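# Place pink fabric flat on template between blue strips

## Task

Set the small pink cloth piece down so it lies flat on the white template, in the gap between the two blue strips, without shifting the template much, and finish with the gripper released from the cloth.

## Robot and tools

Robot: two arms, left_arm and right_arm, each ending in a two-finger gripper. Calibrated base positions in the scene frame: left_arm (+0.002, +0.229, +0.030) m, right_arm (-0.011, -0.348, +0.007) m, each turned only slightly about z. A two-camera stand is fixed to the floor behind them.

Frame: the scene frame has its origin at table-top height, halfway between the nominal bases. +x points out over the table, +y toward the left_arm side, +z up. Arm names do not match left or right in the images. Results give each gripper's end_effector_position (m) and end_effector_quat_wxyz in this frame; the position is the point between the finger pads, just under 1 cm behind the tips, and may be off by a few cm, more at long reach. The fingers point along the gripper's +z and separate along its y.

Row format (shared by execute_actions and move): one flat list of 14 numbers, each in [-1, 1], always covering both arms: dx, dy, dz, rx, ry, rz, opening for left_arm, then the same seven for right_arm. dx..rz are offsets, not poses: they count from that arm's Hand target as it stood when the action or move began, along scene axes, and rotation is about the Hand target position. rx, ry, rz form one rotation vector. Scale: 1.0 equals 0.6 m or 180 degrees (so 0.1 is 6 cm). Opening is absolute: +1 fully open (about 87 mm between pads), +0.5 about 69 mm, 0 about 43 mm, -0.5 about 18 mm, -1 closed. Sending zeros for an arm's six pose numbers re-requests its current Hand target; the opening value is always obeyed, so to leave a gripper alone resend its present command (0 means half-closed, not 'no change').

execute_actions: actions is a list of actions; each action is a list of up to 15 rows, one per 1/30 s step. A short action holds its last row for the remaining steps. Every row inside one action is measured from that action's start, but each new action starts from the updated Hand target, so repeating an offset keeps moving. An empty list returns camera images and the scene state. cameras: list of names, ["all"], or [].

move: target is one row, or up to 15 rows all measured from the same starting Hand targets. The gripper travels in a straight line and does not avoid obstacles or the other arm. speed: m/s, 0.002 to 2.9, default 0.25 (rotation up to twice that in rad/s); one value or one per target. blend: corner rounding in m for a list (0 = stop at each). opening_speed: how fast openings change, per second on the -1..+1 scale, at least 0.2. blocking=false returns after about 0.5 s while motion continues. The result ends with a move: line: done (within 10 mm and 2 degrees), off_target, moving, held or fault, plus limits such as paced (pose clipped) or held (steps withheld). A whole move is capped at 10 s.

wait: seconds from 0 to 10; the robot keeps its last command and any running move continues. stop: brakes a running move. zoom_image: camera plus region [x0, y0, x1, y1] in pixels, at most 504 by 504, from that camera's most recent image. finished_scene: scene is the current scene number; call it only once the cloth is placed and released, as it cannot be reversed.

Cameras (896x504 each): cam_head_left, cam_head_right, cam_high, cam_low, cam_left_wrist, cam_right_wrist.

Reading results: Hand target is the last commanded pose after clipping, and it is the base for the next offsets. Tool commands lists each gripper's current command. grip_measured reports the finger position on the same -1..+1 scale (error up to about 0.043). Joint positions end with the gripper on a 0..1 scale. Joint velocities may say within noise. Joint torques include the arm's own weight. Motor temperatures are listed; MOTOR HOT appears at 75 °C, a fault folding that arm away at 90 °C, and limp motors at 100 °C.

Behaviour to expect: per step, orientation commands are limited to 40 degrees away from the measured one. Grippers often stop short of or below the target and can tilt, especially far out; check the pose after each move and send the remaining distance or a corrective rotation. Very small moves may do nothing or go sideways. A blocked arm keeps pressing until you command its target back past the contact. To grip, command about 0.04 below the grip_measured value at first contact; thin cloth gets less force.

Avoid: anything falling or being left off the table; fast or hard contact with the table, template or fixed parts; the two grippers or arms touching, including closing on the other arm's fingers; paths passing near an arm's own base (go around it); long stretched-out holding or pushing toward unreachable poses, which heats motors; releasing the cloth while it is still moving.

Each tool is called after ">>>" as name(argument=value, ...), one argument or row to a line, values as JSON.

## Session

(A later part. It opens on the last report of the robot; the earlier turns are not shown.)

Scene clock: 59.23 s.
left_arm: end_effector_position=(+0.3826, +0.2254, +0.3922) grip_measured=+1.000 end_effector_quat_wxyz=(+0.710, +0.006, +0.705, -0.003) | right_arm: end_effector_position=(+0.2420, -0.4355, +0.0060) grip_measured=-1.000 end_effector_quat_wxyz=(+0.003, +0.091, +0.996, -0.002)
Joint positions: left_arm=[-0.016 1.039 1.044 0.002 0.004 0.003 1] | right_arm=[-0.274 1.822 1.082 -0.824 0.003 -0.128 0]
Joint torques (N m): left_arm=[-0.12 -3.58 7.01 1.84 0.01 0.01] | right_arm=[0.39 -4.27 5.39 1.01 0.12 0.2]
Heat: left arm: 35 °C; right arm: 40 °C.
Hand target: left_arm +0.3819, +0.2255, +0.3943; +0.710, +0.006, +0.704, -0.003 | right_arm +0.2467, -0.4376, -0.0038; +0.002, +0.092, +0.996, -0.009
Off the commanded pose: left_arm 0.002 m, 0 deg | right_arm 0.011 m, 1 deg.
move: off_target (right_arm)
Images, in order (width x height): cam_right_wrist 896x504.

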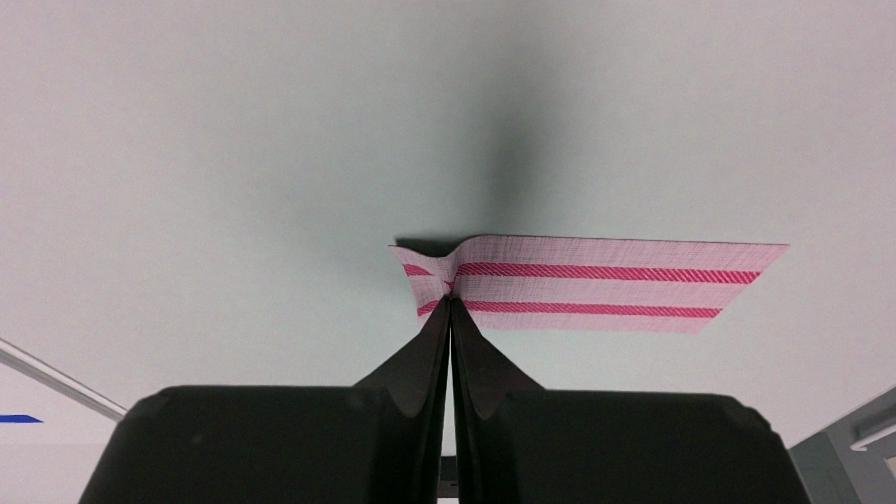

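>>> move(
  target=[0,0,0,0,0,0,1,0.03,0.1,0.28,0,0,0.0,-1],
  cameras=["cam_right_wrist","cam_head_right","cam_high","cam_low"],
  speed=0.12,
)

Scene clock: 62.83 s.
left_arm: end_effector_position=(+0.3826, +0.2254, +0.3922) grip_measured=+1.000 end_effector_quat_wxyz=(+0.710, +0.006, +0.705, -0.003) | right_arm: end_effector_position=(+0.2645, -0.3775, +0.1544) grip_measured=-1.000 end_effector_quat_wxyz=(-0.006, +0.088, +0.996, -0.003)
Joint positions: left_arm=[-0.016 1.039 1.044 0.002 0.004 0.003 1] | right_arm=[-0.075 1.762 1.615 -1.435 0.006 0.065 0]
Joint torques (N m): left_arm=[-0.13 -3.58 6.99 1.84 0.01 0.02] | right_arm=[0.39 -8.69 8.42 0.28 0.12 0.25]
Heat: left arm: 35 °C; right arm: 40 °C.
Hand target: left_arm +0.3819, +0.2255, +0.3943; +0.710, +0.006, +0.704, -0.003 | right_arm +0.2647, -0.3775, +0.1642; +0.002, +0.092, +0.996, -0.009
Off the commanded pose: left_arm 0.002 m, 0 deg | right_arm 0.010 m, 1 deg.
move: done
Images, in order (width x height): cam_head_right 896x504, cam_high 896x504, cam_low 896x504, cam_right_wrist 896x504.

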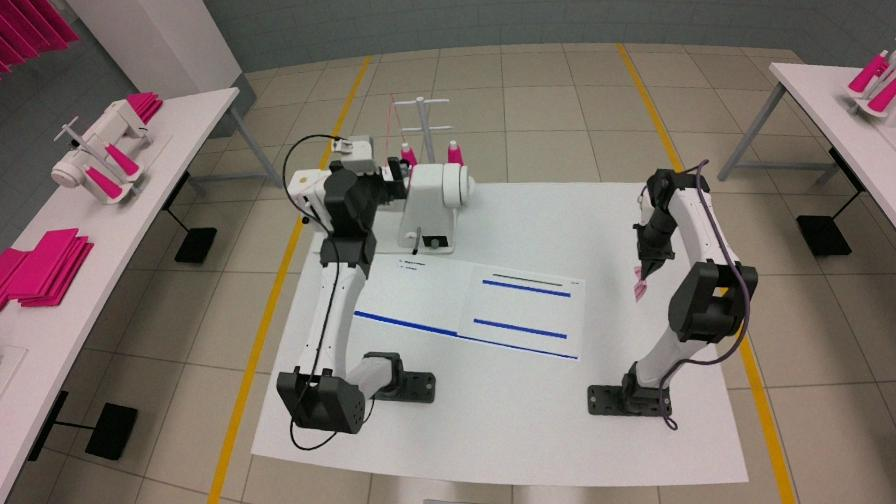

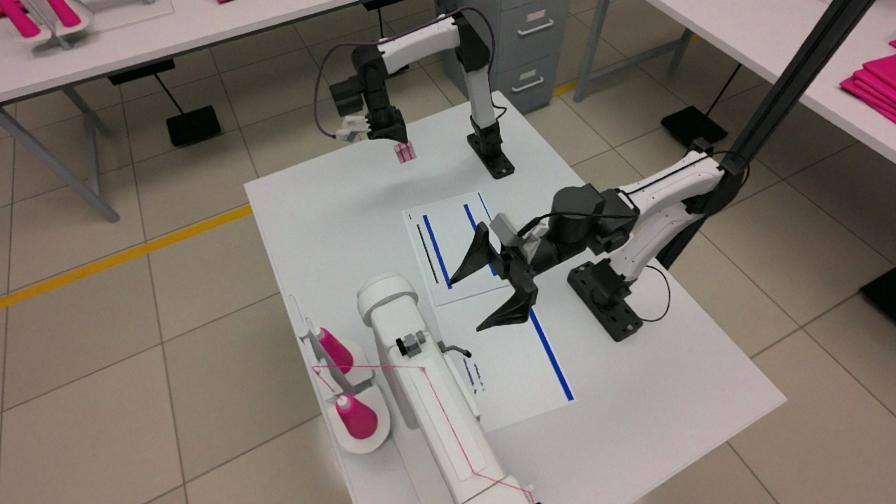

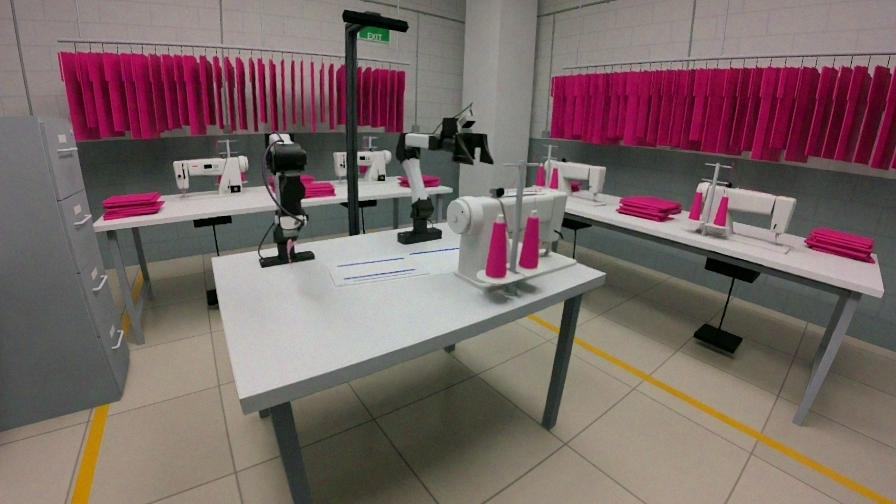

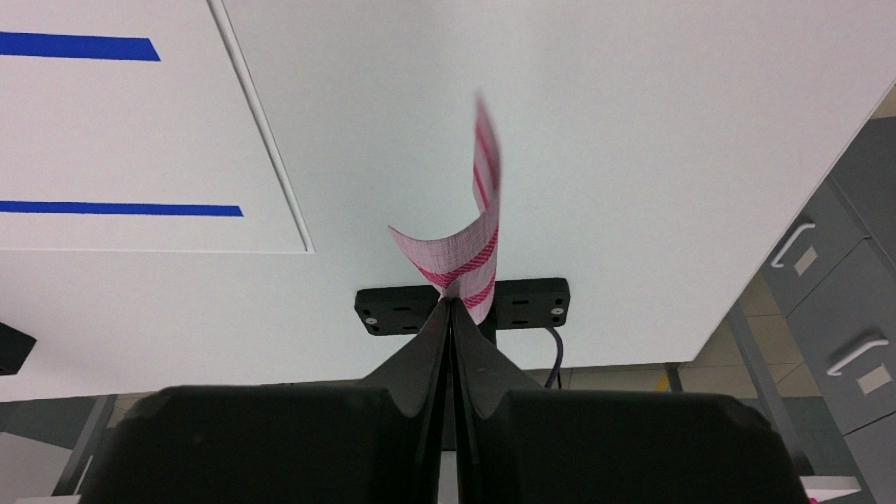

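>>> move(
  target=[0,0,0,0,0,0,1,-0.05,0.4125,0.0,0,0,0.0,-1],
  cameras=["cam_right_wrist","cam_head_right","cam_high"],
  speed=0.15,
)

Scene clock: 72.43 s.
left_arm: end_effector_position=(+0.3826, +0.2254, +0.3922) grip_measured=+1.000 end_effector_quat_wxyz=(+0.710, +0.006, +0.705, -0.003) | right_arm: end_effector_position=(+0.2333, -0.1303, +0.1618) grip_measured=-1.000 end_effector_quat_wxyz=(+0.003, +0.086, +0.996, -0.003)
Joint positions: left_arm=[-0.016 1.039 1.044 0.002 0.004 0.003 1] | right_arm=[0.678 1.901 1.824 -1.494 0.008 0.812 0]
Joint torques (N m): left_arm=[-0.13 -3.58 7.02 1.84 0.02 0.01] | right_arm=[-0.02 -7.3 8.47 0.29 0.15 0.26]
Heat: left arm: 35 °C; right arm: 41 °C.
Hand target: left_arm +0.3819, +0.2255, +0.3943; +0.710, +0.006, +0.704, -0.003 | right_arm +0.2348, -0.1301, +0.1642; +0.002, +0.092, +0.996, -0.009
Off the commanded pose: left_arm 0.002 m, 0 deg | right_arm 0.003 m, 1 deg.
move: done
Images, in order (width x height): cam_head_right 896x504, cam_high 896x504, cam_right_wrist 896x504.

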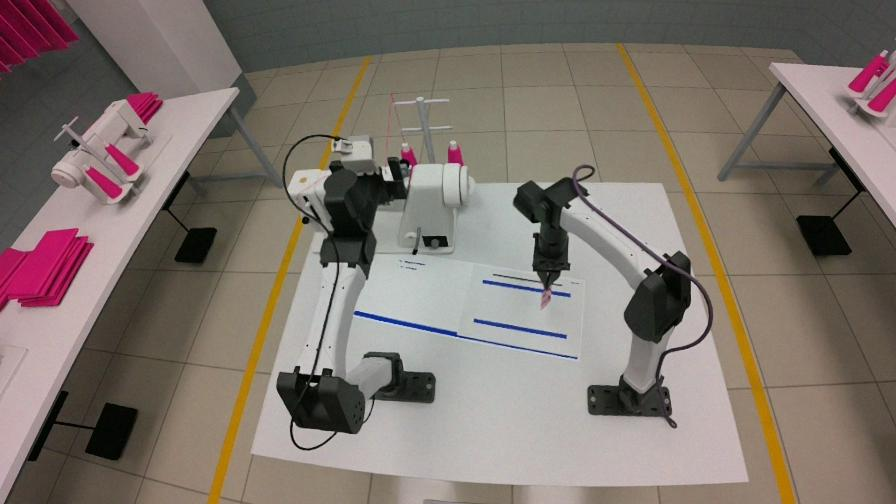

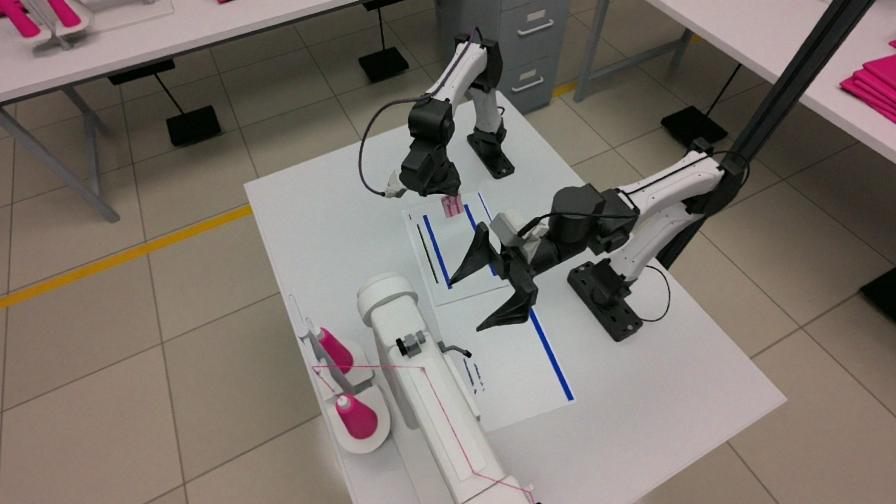

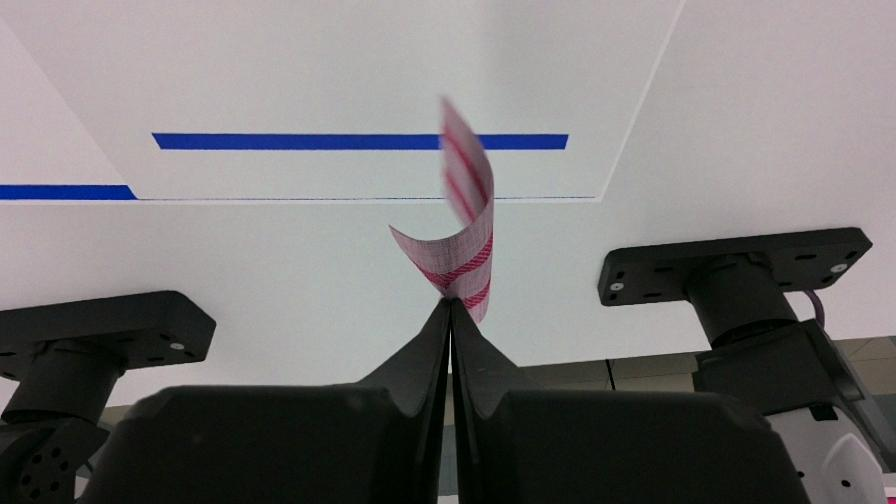

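>>> move(
  target=[
    [0,0,0,0,0,0,1,-0.0247,0.0085,-0.107,0,0,0.0,-1],
    [0,0,0,0,0,0,1,-0.013,0.0752,-0.13,0,0,0.0,-1],
    [0,0,0,0,0,0,1,-0.0047,0.1235,-0.1703,0,0,0.0,-1],
    [0,0,0,0,0,0,1,0.0012,0.1568,-0.2237,0,0,0.0,-1],
  ],
  cameras=["cam_right_wrist","cam_head_right","cam_high"],
  speed=0.1,
  blend=[0,0.01,0.01,0],
)

Scene clock: 81.87 s.
left_arm: end_effector_position=(+0.3826, +0.2254, +0.3922) grip_measured=+1.000 end_effector_quat_wxyz=(+0.710, +0.006, +0.705, -0.003) | right_arm: end_effector_position=(+0.2307, -0.0430, +0.0288) grip_measured=-1.000 end_effector_quat_wxyz=(-0.006, +0.088, +0.996, -0.014)
Joint positions: left_arm=[-0.016 1.039 1.044 0.002 0.004 0.003 1] | right_arm=[0.852 2.187 1.712 -1.125 0.008 0.992 0]
Joint torques (N m): left_arm=[-0.12 -3.59 7.01 1.84 0.02 0.02] | right_arm=[0.36 -9.66 8.39 0.47 0.14 0.27]
Heat: left arm: 36 °C; right arm: 42 °C.
Hand target: left_arm +0.3819, +0.2255, +0.3943; +0.710, +0.006, +0.704, -0.003 | right_arm +0.2355, -0.0360, +0.0299; +0.002, +0.092, +0.996, -0.009
Off the commanded pose: left_arm 0.002 m, 0 deg | right_arm 0.009 m, 1 deg.
move: done
Images, in order (width x height): cam_head_right 896x504, cam_high 896x504, cam_right_wrist 896x504.

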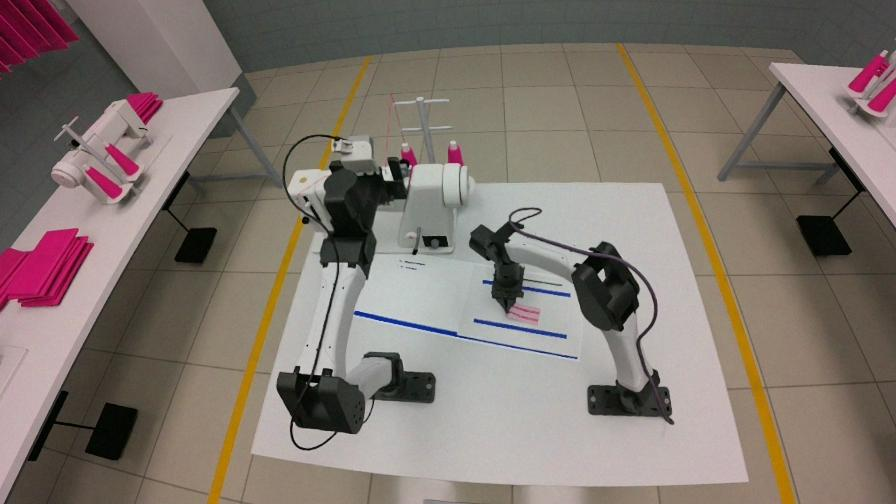

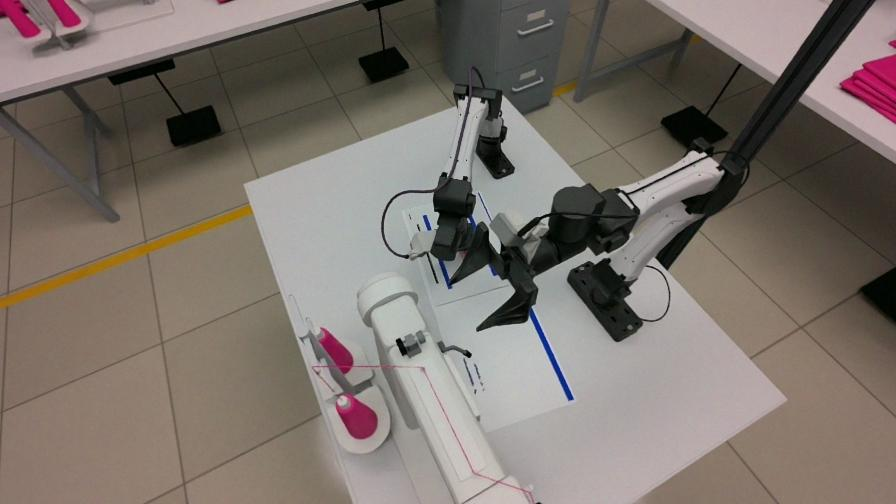

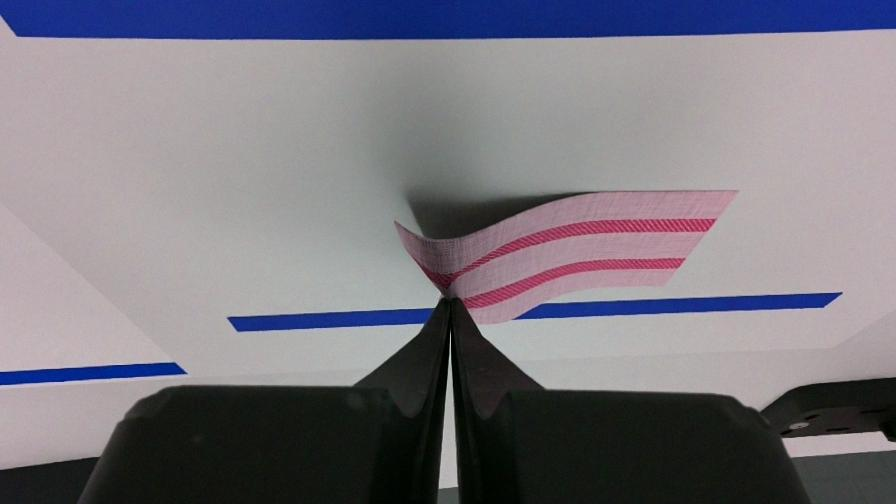

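>>> move(
  target=[0,0,0,0,0,0,1,0.006,0.014,-0.038,0,0,0.0,-1],
  cameras=["cam_right_wrist"],
  speed=0.06,
)

Scene clock: 85.17 s.
left_arm: end_effector_position=(+0.3826, +0.2254, +0.3922) grip_measured=+1.000 end_effector_quat_wxyz=(+0.710, +0.006, +0.705, -0.003) | right_arm: end_effector_position=(+0.2345, -0.0366, +0.0130) grip_measured=-1.000 end_effector_quat_wxyz=(-0.006, +0.089, +0.996, -0.013)
Joint positions: left_arm=[-0.016 1.039 1.044 0.002 0.004 0.003 1] | right_arm=[0.856 2.23 1.719 -1.088 0.008 0.997 0]
Joint torques (N m): left_arm=[-0.14 -3.58 7.01 1.84 0.01 0.01] | right_arm=[0.68 -8.64 7.83 0.69 0.13 0.29]
Heat: left arm: 36 °C; right arm: 42 °C.
Hand target: left_arm +0.3819, +0.2255, +0.3943; +0.710, +0.006, +0.704, -0.003 | right_arm +0.2391, -0.0275, +0.0071; +0.002, +0.092, +0.996, -0.009
Off the commanded pose: left_arm 0.002 m, 0 deg | right_arm 0.012 m, 1 deg.
move: off_target (right_arm)
Images, in order (width x height): cam_right_wrist 896x504.

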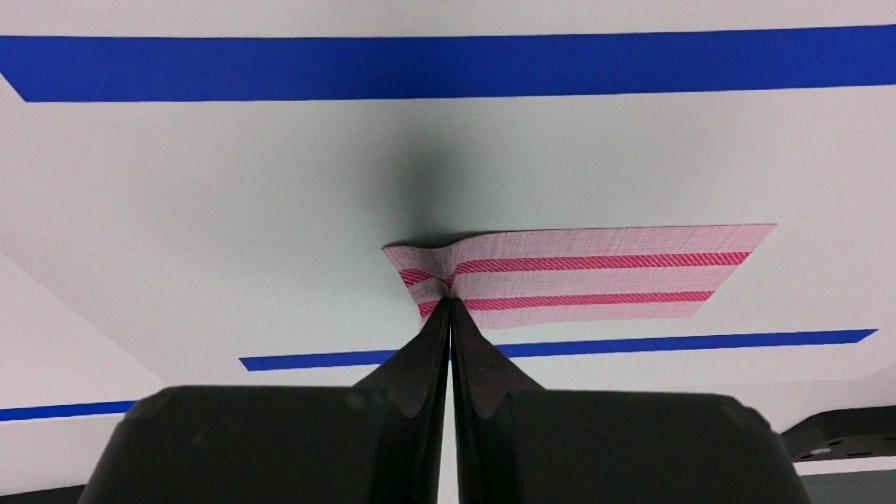

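>>> move(
  target=[
    [0,0,0,0,0,0,1,0.0,0.003,-0.01,0,0,0.0,-1],
    [0,0,0,0,0,0,1,0.0,0.003,-0.01,0,0,0.0,-0.3],
  ],
  cameras=["cam_right_wrist"],
  speed=0.05,
  opening_speed=0.5,
)

>>> move(
  target=[
    [0,0,0,0,0,0,1,0,0.0,0.03,0,0,0.0,-0.3],
    [0,0,0,0,0,0,1,0.0,0.0,0.25,0,0,0.0,0.3],
  ],
  cameras=["cam_right_wrist","cam_head_right","cam_high"],
  speed=[0.05,0.2],
)

Scene clock: 90.47 s.
left_arm: end_effector_position=(+0.3826, +0.2254, +0.3922) grip_measured=+1.000 end_effector_quat_wxyz=(+0.710, +0.006, +0.705, -0.003) | right_arm: end_effector_position=(+0.2337, -0.0370, +0.0133) grip_measured=-0.301 end_effector_quat_wxyz=(-0.007, +0.089, +0.996, -0.015)
Joint positions: left_arm=[-0.016 1.039 1.044 0.002 0.004 0.003 1] | right_arm=[0.857 2.231 1.721 -1.094 0.008 0.998 0.35]
Joint torques (N m): left_arm=[-0.13 -3.59 7.01 1.84 0.02 0.02] | right_arm=[0.84 -7.65 7.08 0.94 0.14 0.3]
Heat: left arm: 36 °C; right arm: 43 °C.
Hand target: left_arm +0.3819, +0.2255, +0.3943; +0.710, +0.006, +0.704, -0.003 | right_arm +0.2391, -0.0257, +0.0012; +0.002, +0.092, +0.996, -0.009
Off the commanded pose: left_arm 0.002 m, 0 deg | right_arm 0.017 m, 1 deg.
move: off_target (right_arm); target 2's new opening was sent with right_arm's hand 0.016 m and 1 deg from that target
Images, in order (width x height): cam_right_wrist 896x504.

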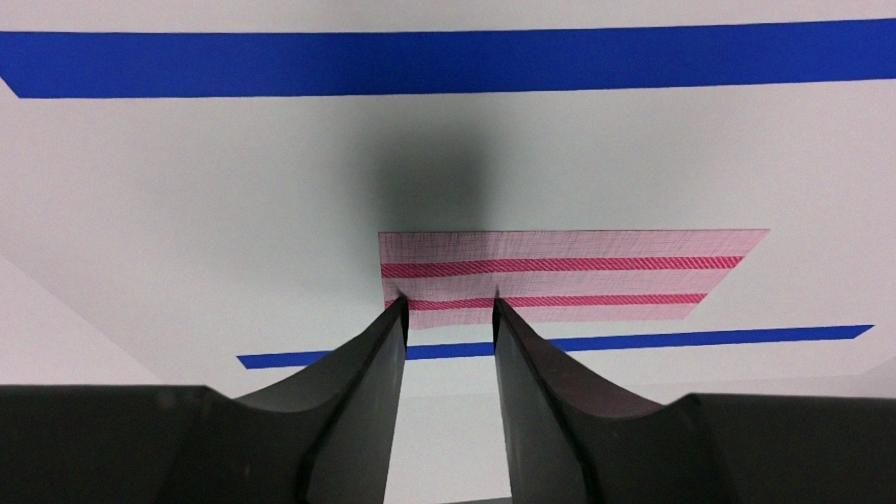

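Scene clock: 92.90 s.
left_arm: end_effector_position=(+0.3826, +0.2254, +0.3922) grip_measured=+1.000 end_effector_quat_wxyz=(+0.710, +0.006, +0.705, -0.003) | right_arm: end_effector_position=(+0.2448, -0.0225, +0.1404) grip_measured=+0.300 end_effector_quat_wxyz=(+0.012, +0.090, +0.996, +0.010)
Joint positions: left_arm=[-0.016 1.039 1.044 0.002 0.004 0.003 1] | right_arm=[0.861 2.236 2.245 -1.55 0.008 1.004 0.65]
Joint torques (N m): left_arm=[-0.12 -3.6 7.01 1.84 0.01 0.02] | right_arm=[0.38 -12.67 7.25 0.14 0.1 0.25]
Heat: left arm: 36 °C; right arm: 44 °C.
Hand target: left_arm +0.3819, +0.2255, +0.3943; +0.710, +0.006, +0.704, -0.003 | right_arm +0.2392, -0.0257, +0.1511; +0.002, +0.092, +0.996, -0.009
Off the commanded pose: left_arm 0.002 m, 0 deg | right_arm 0.013 m, 2 deg.
joint sent to its limit (right arm) — joint 4 (wrist pitch), lower limit. The joint targets still meet the commanded pose.
move: off_target (right_arm); target 2's new opening was sent with right_arm's hand 0.013 m and 2 deg from that target
Images, in order (width x height): cam_head_right 896x504, cam_high 896x504, cam_right_wrist 896x504.

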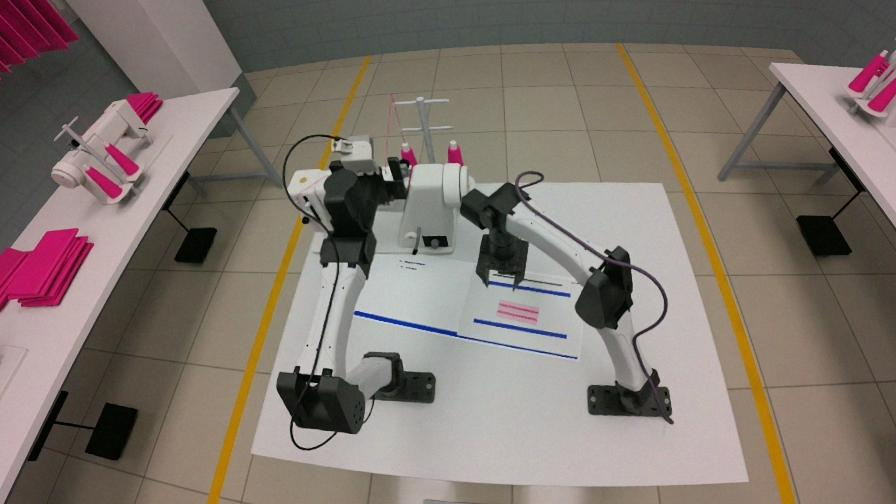

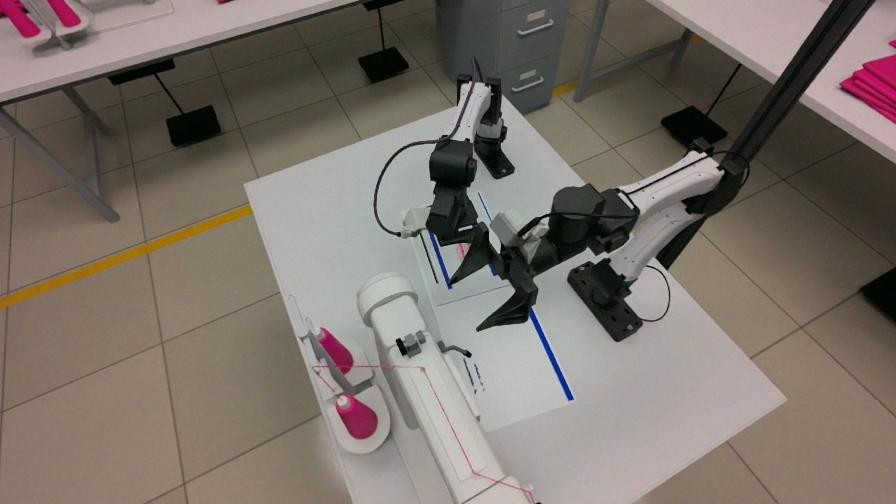

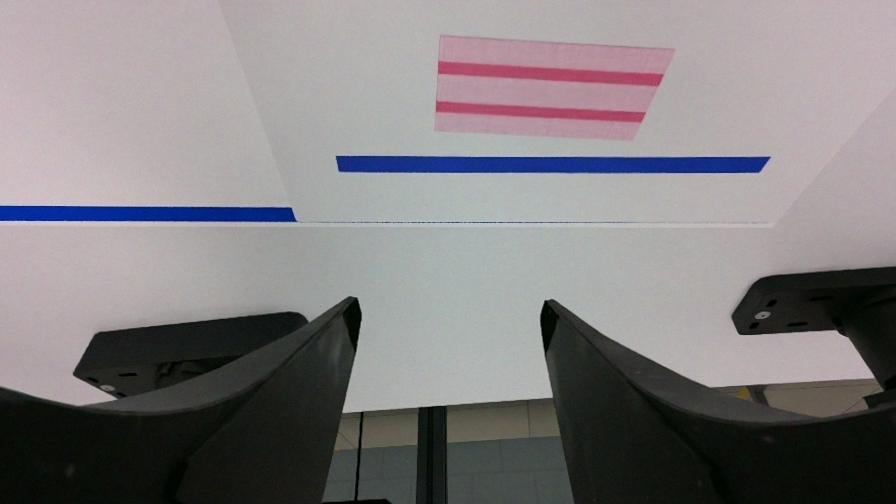

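Beautiful: flat, between the strips.

>>> finished_scene(
  scene=1,
)

The scene is finished: the task was done.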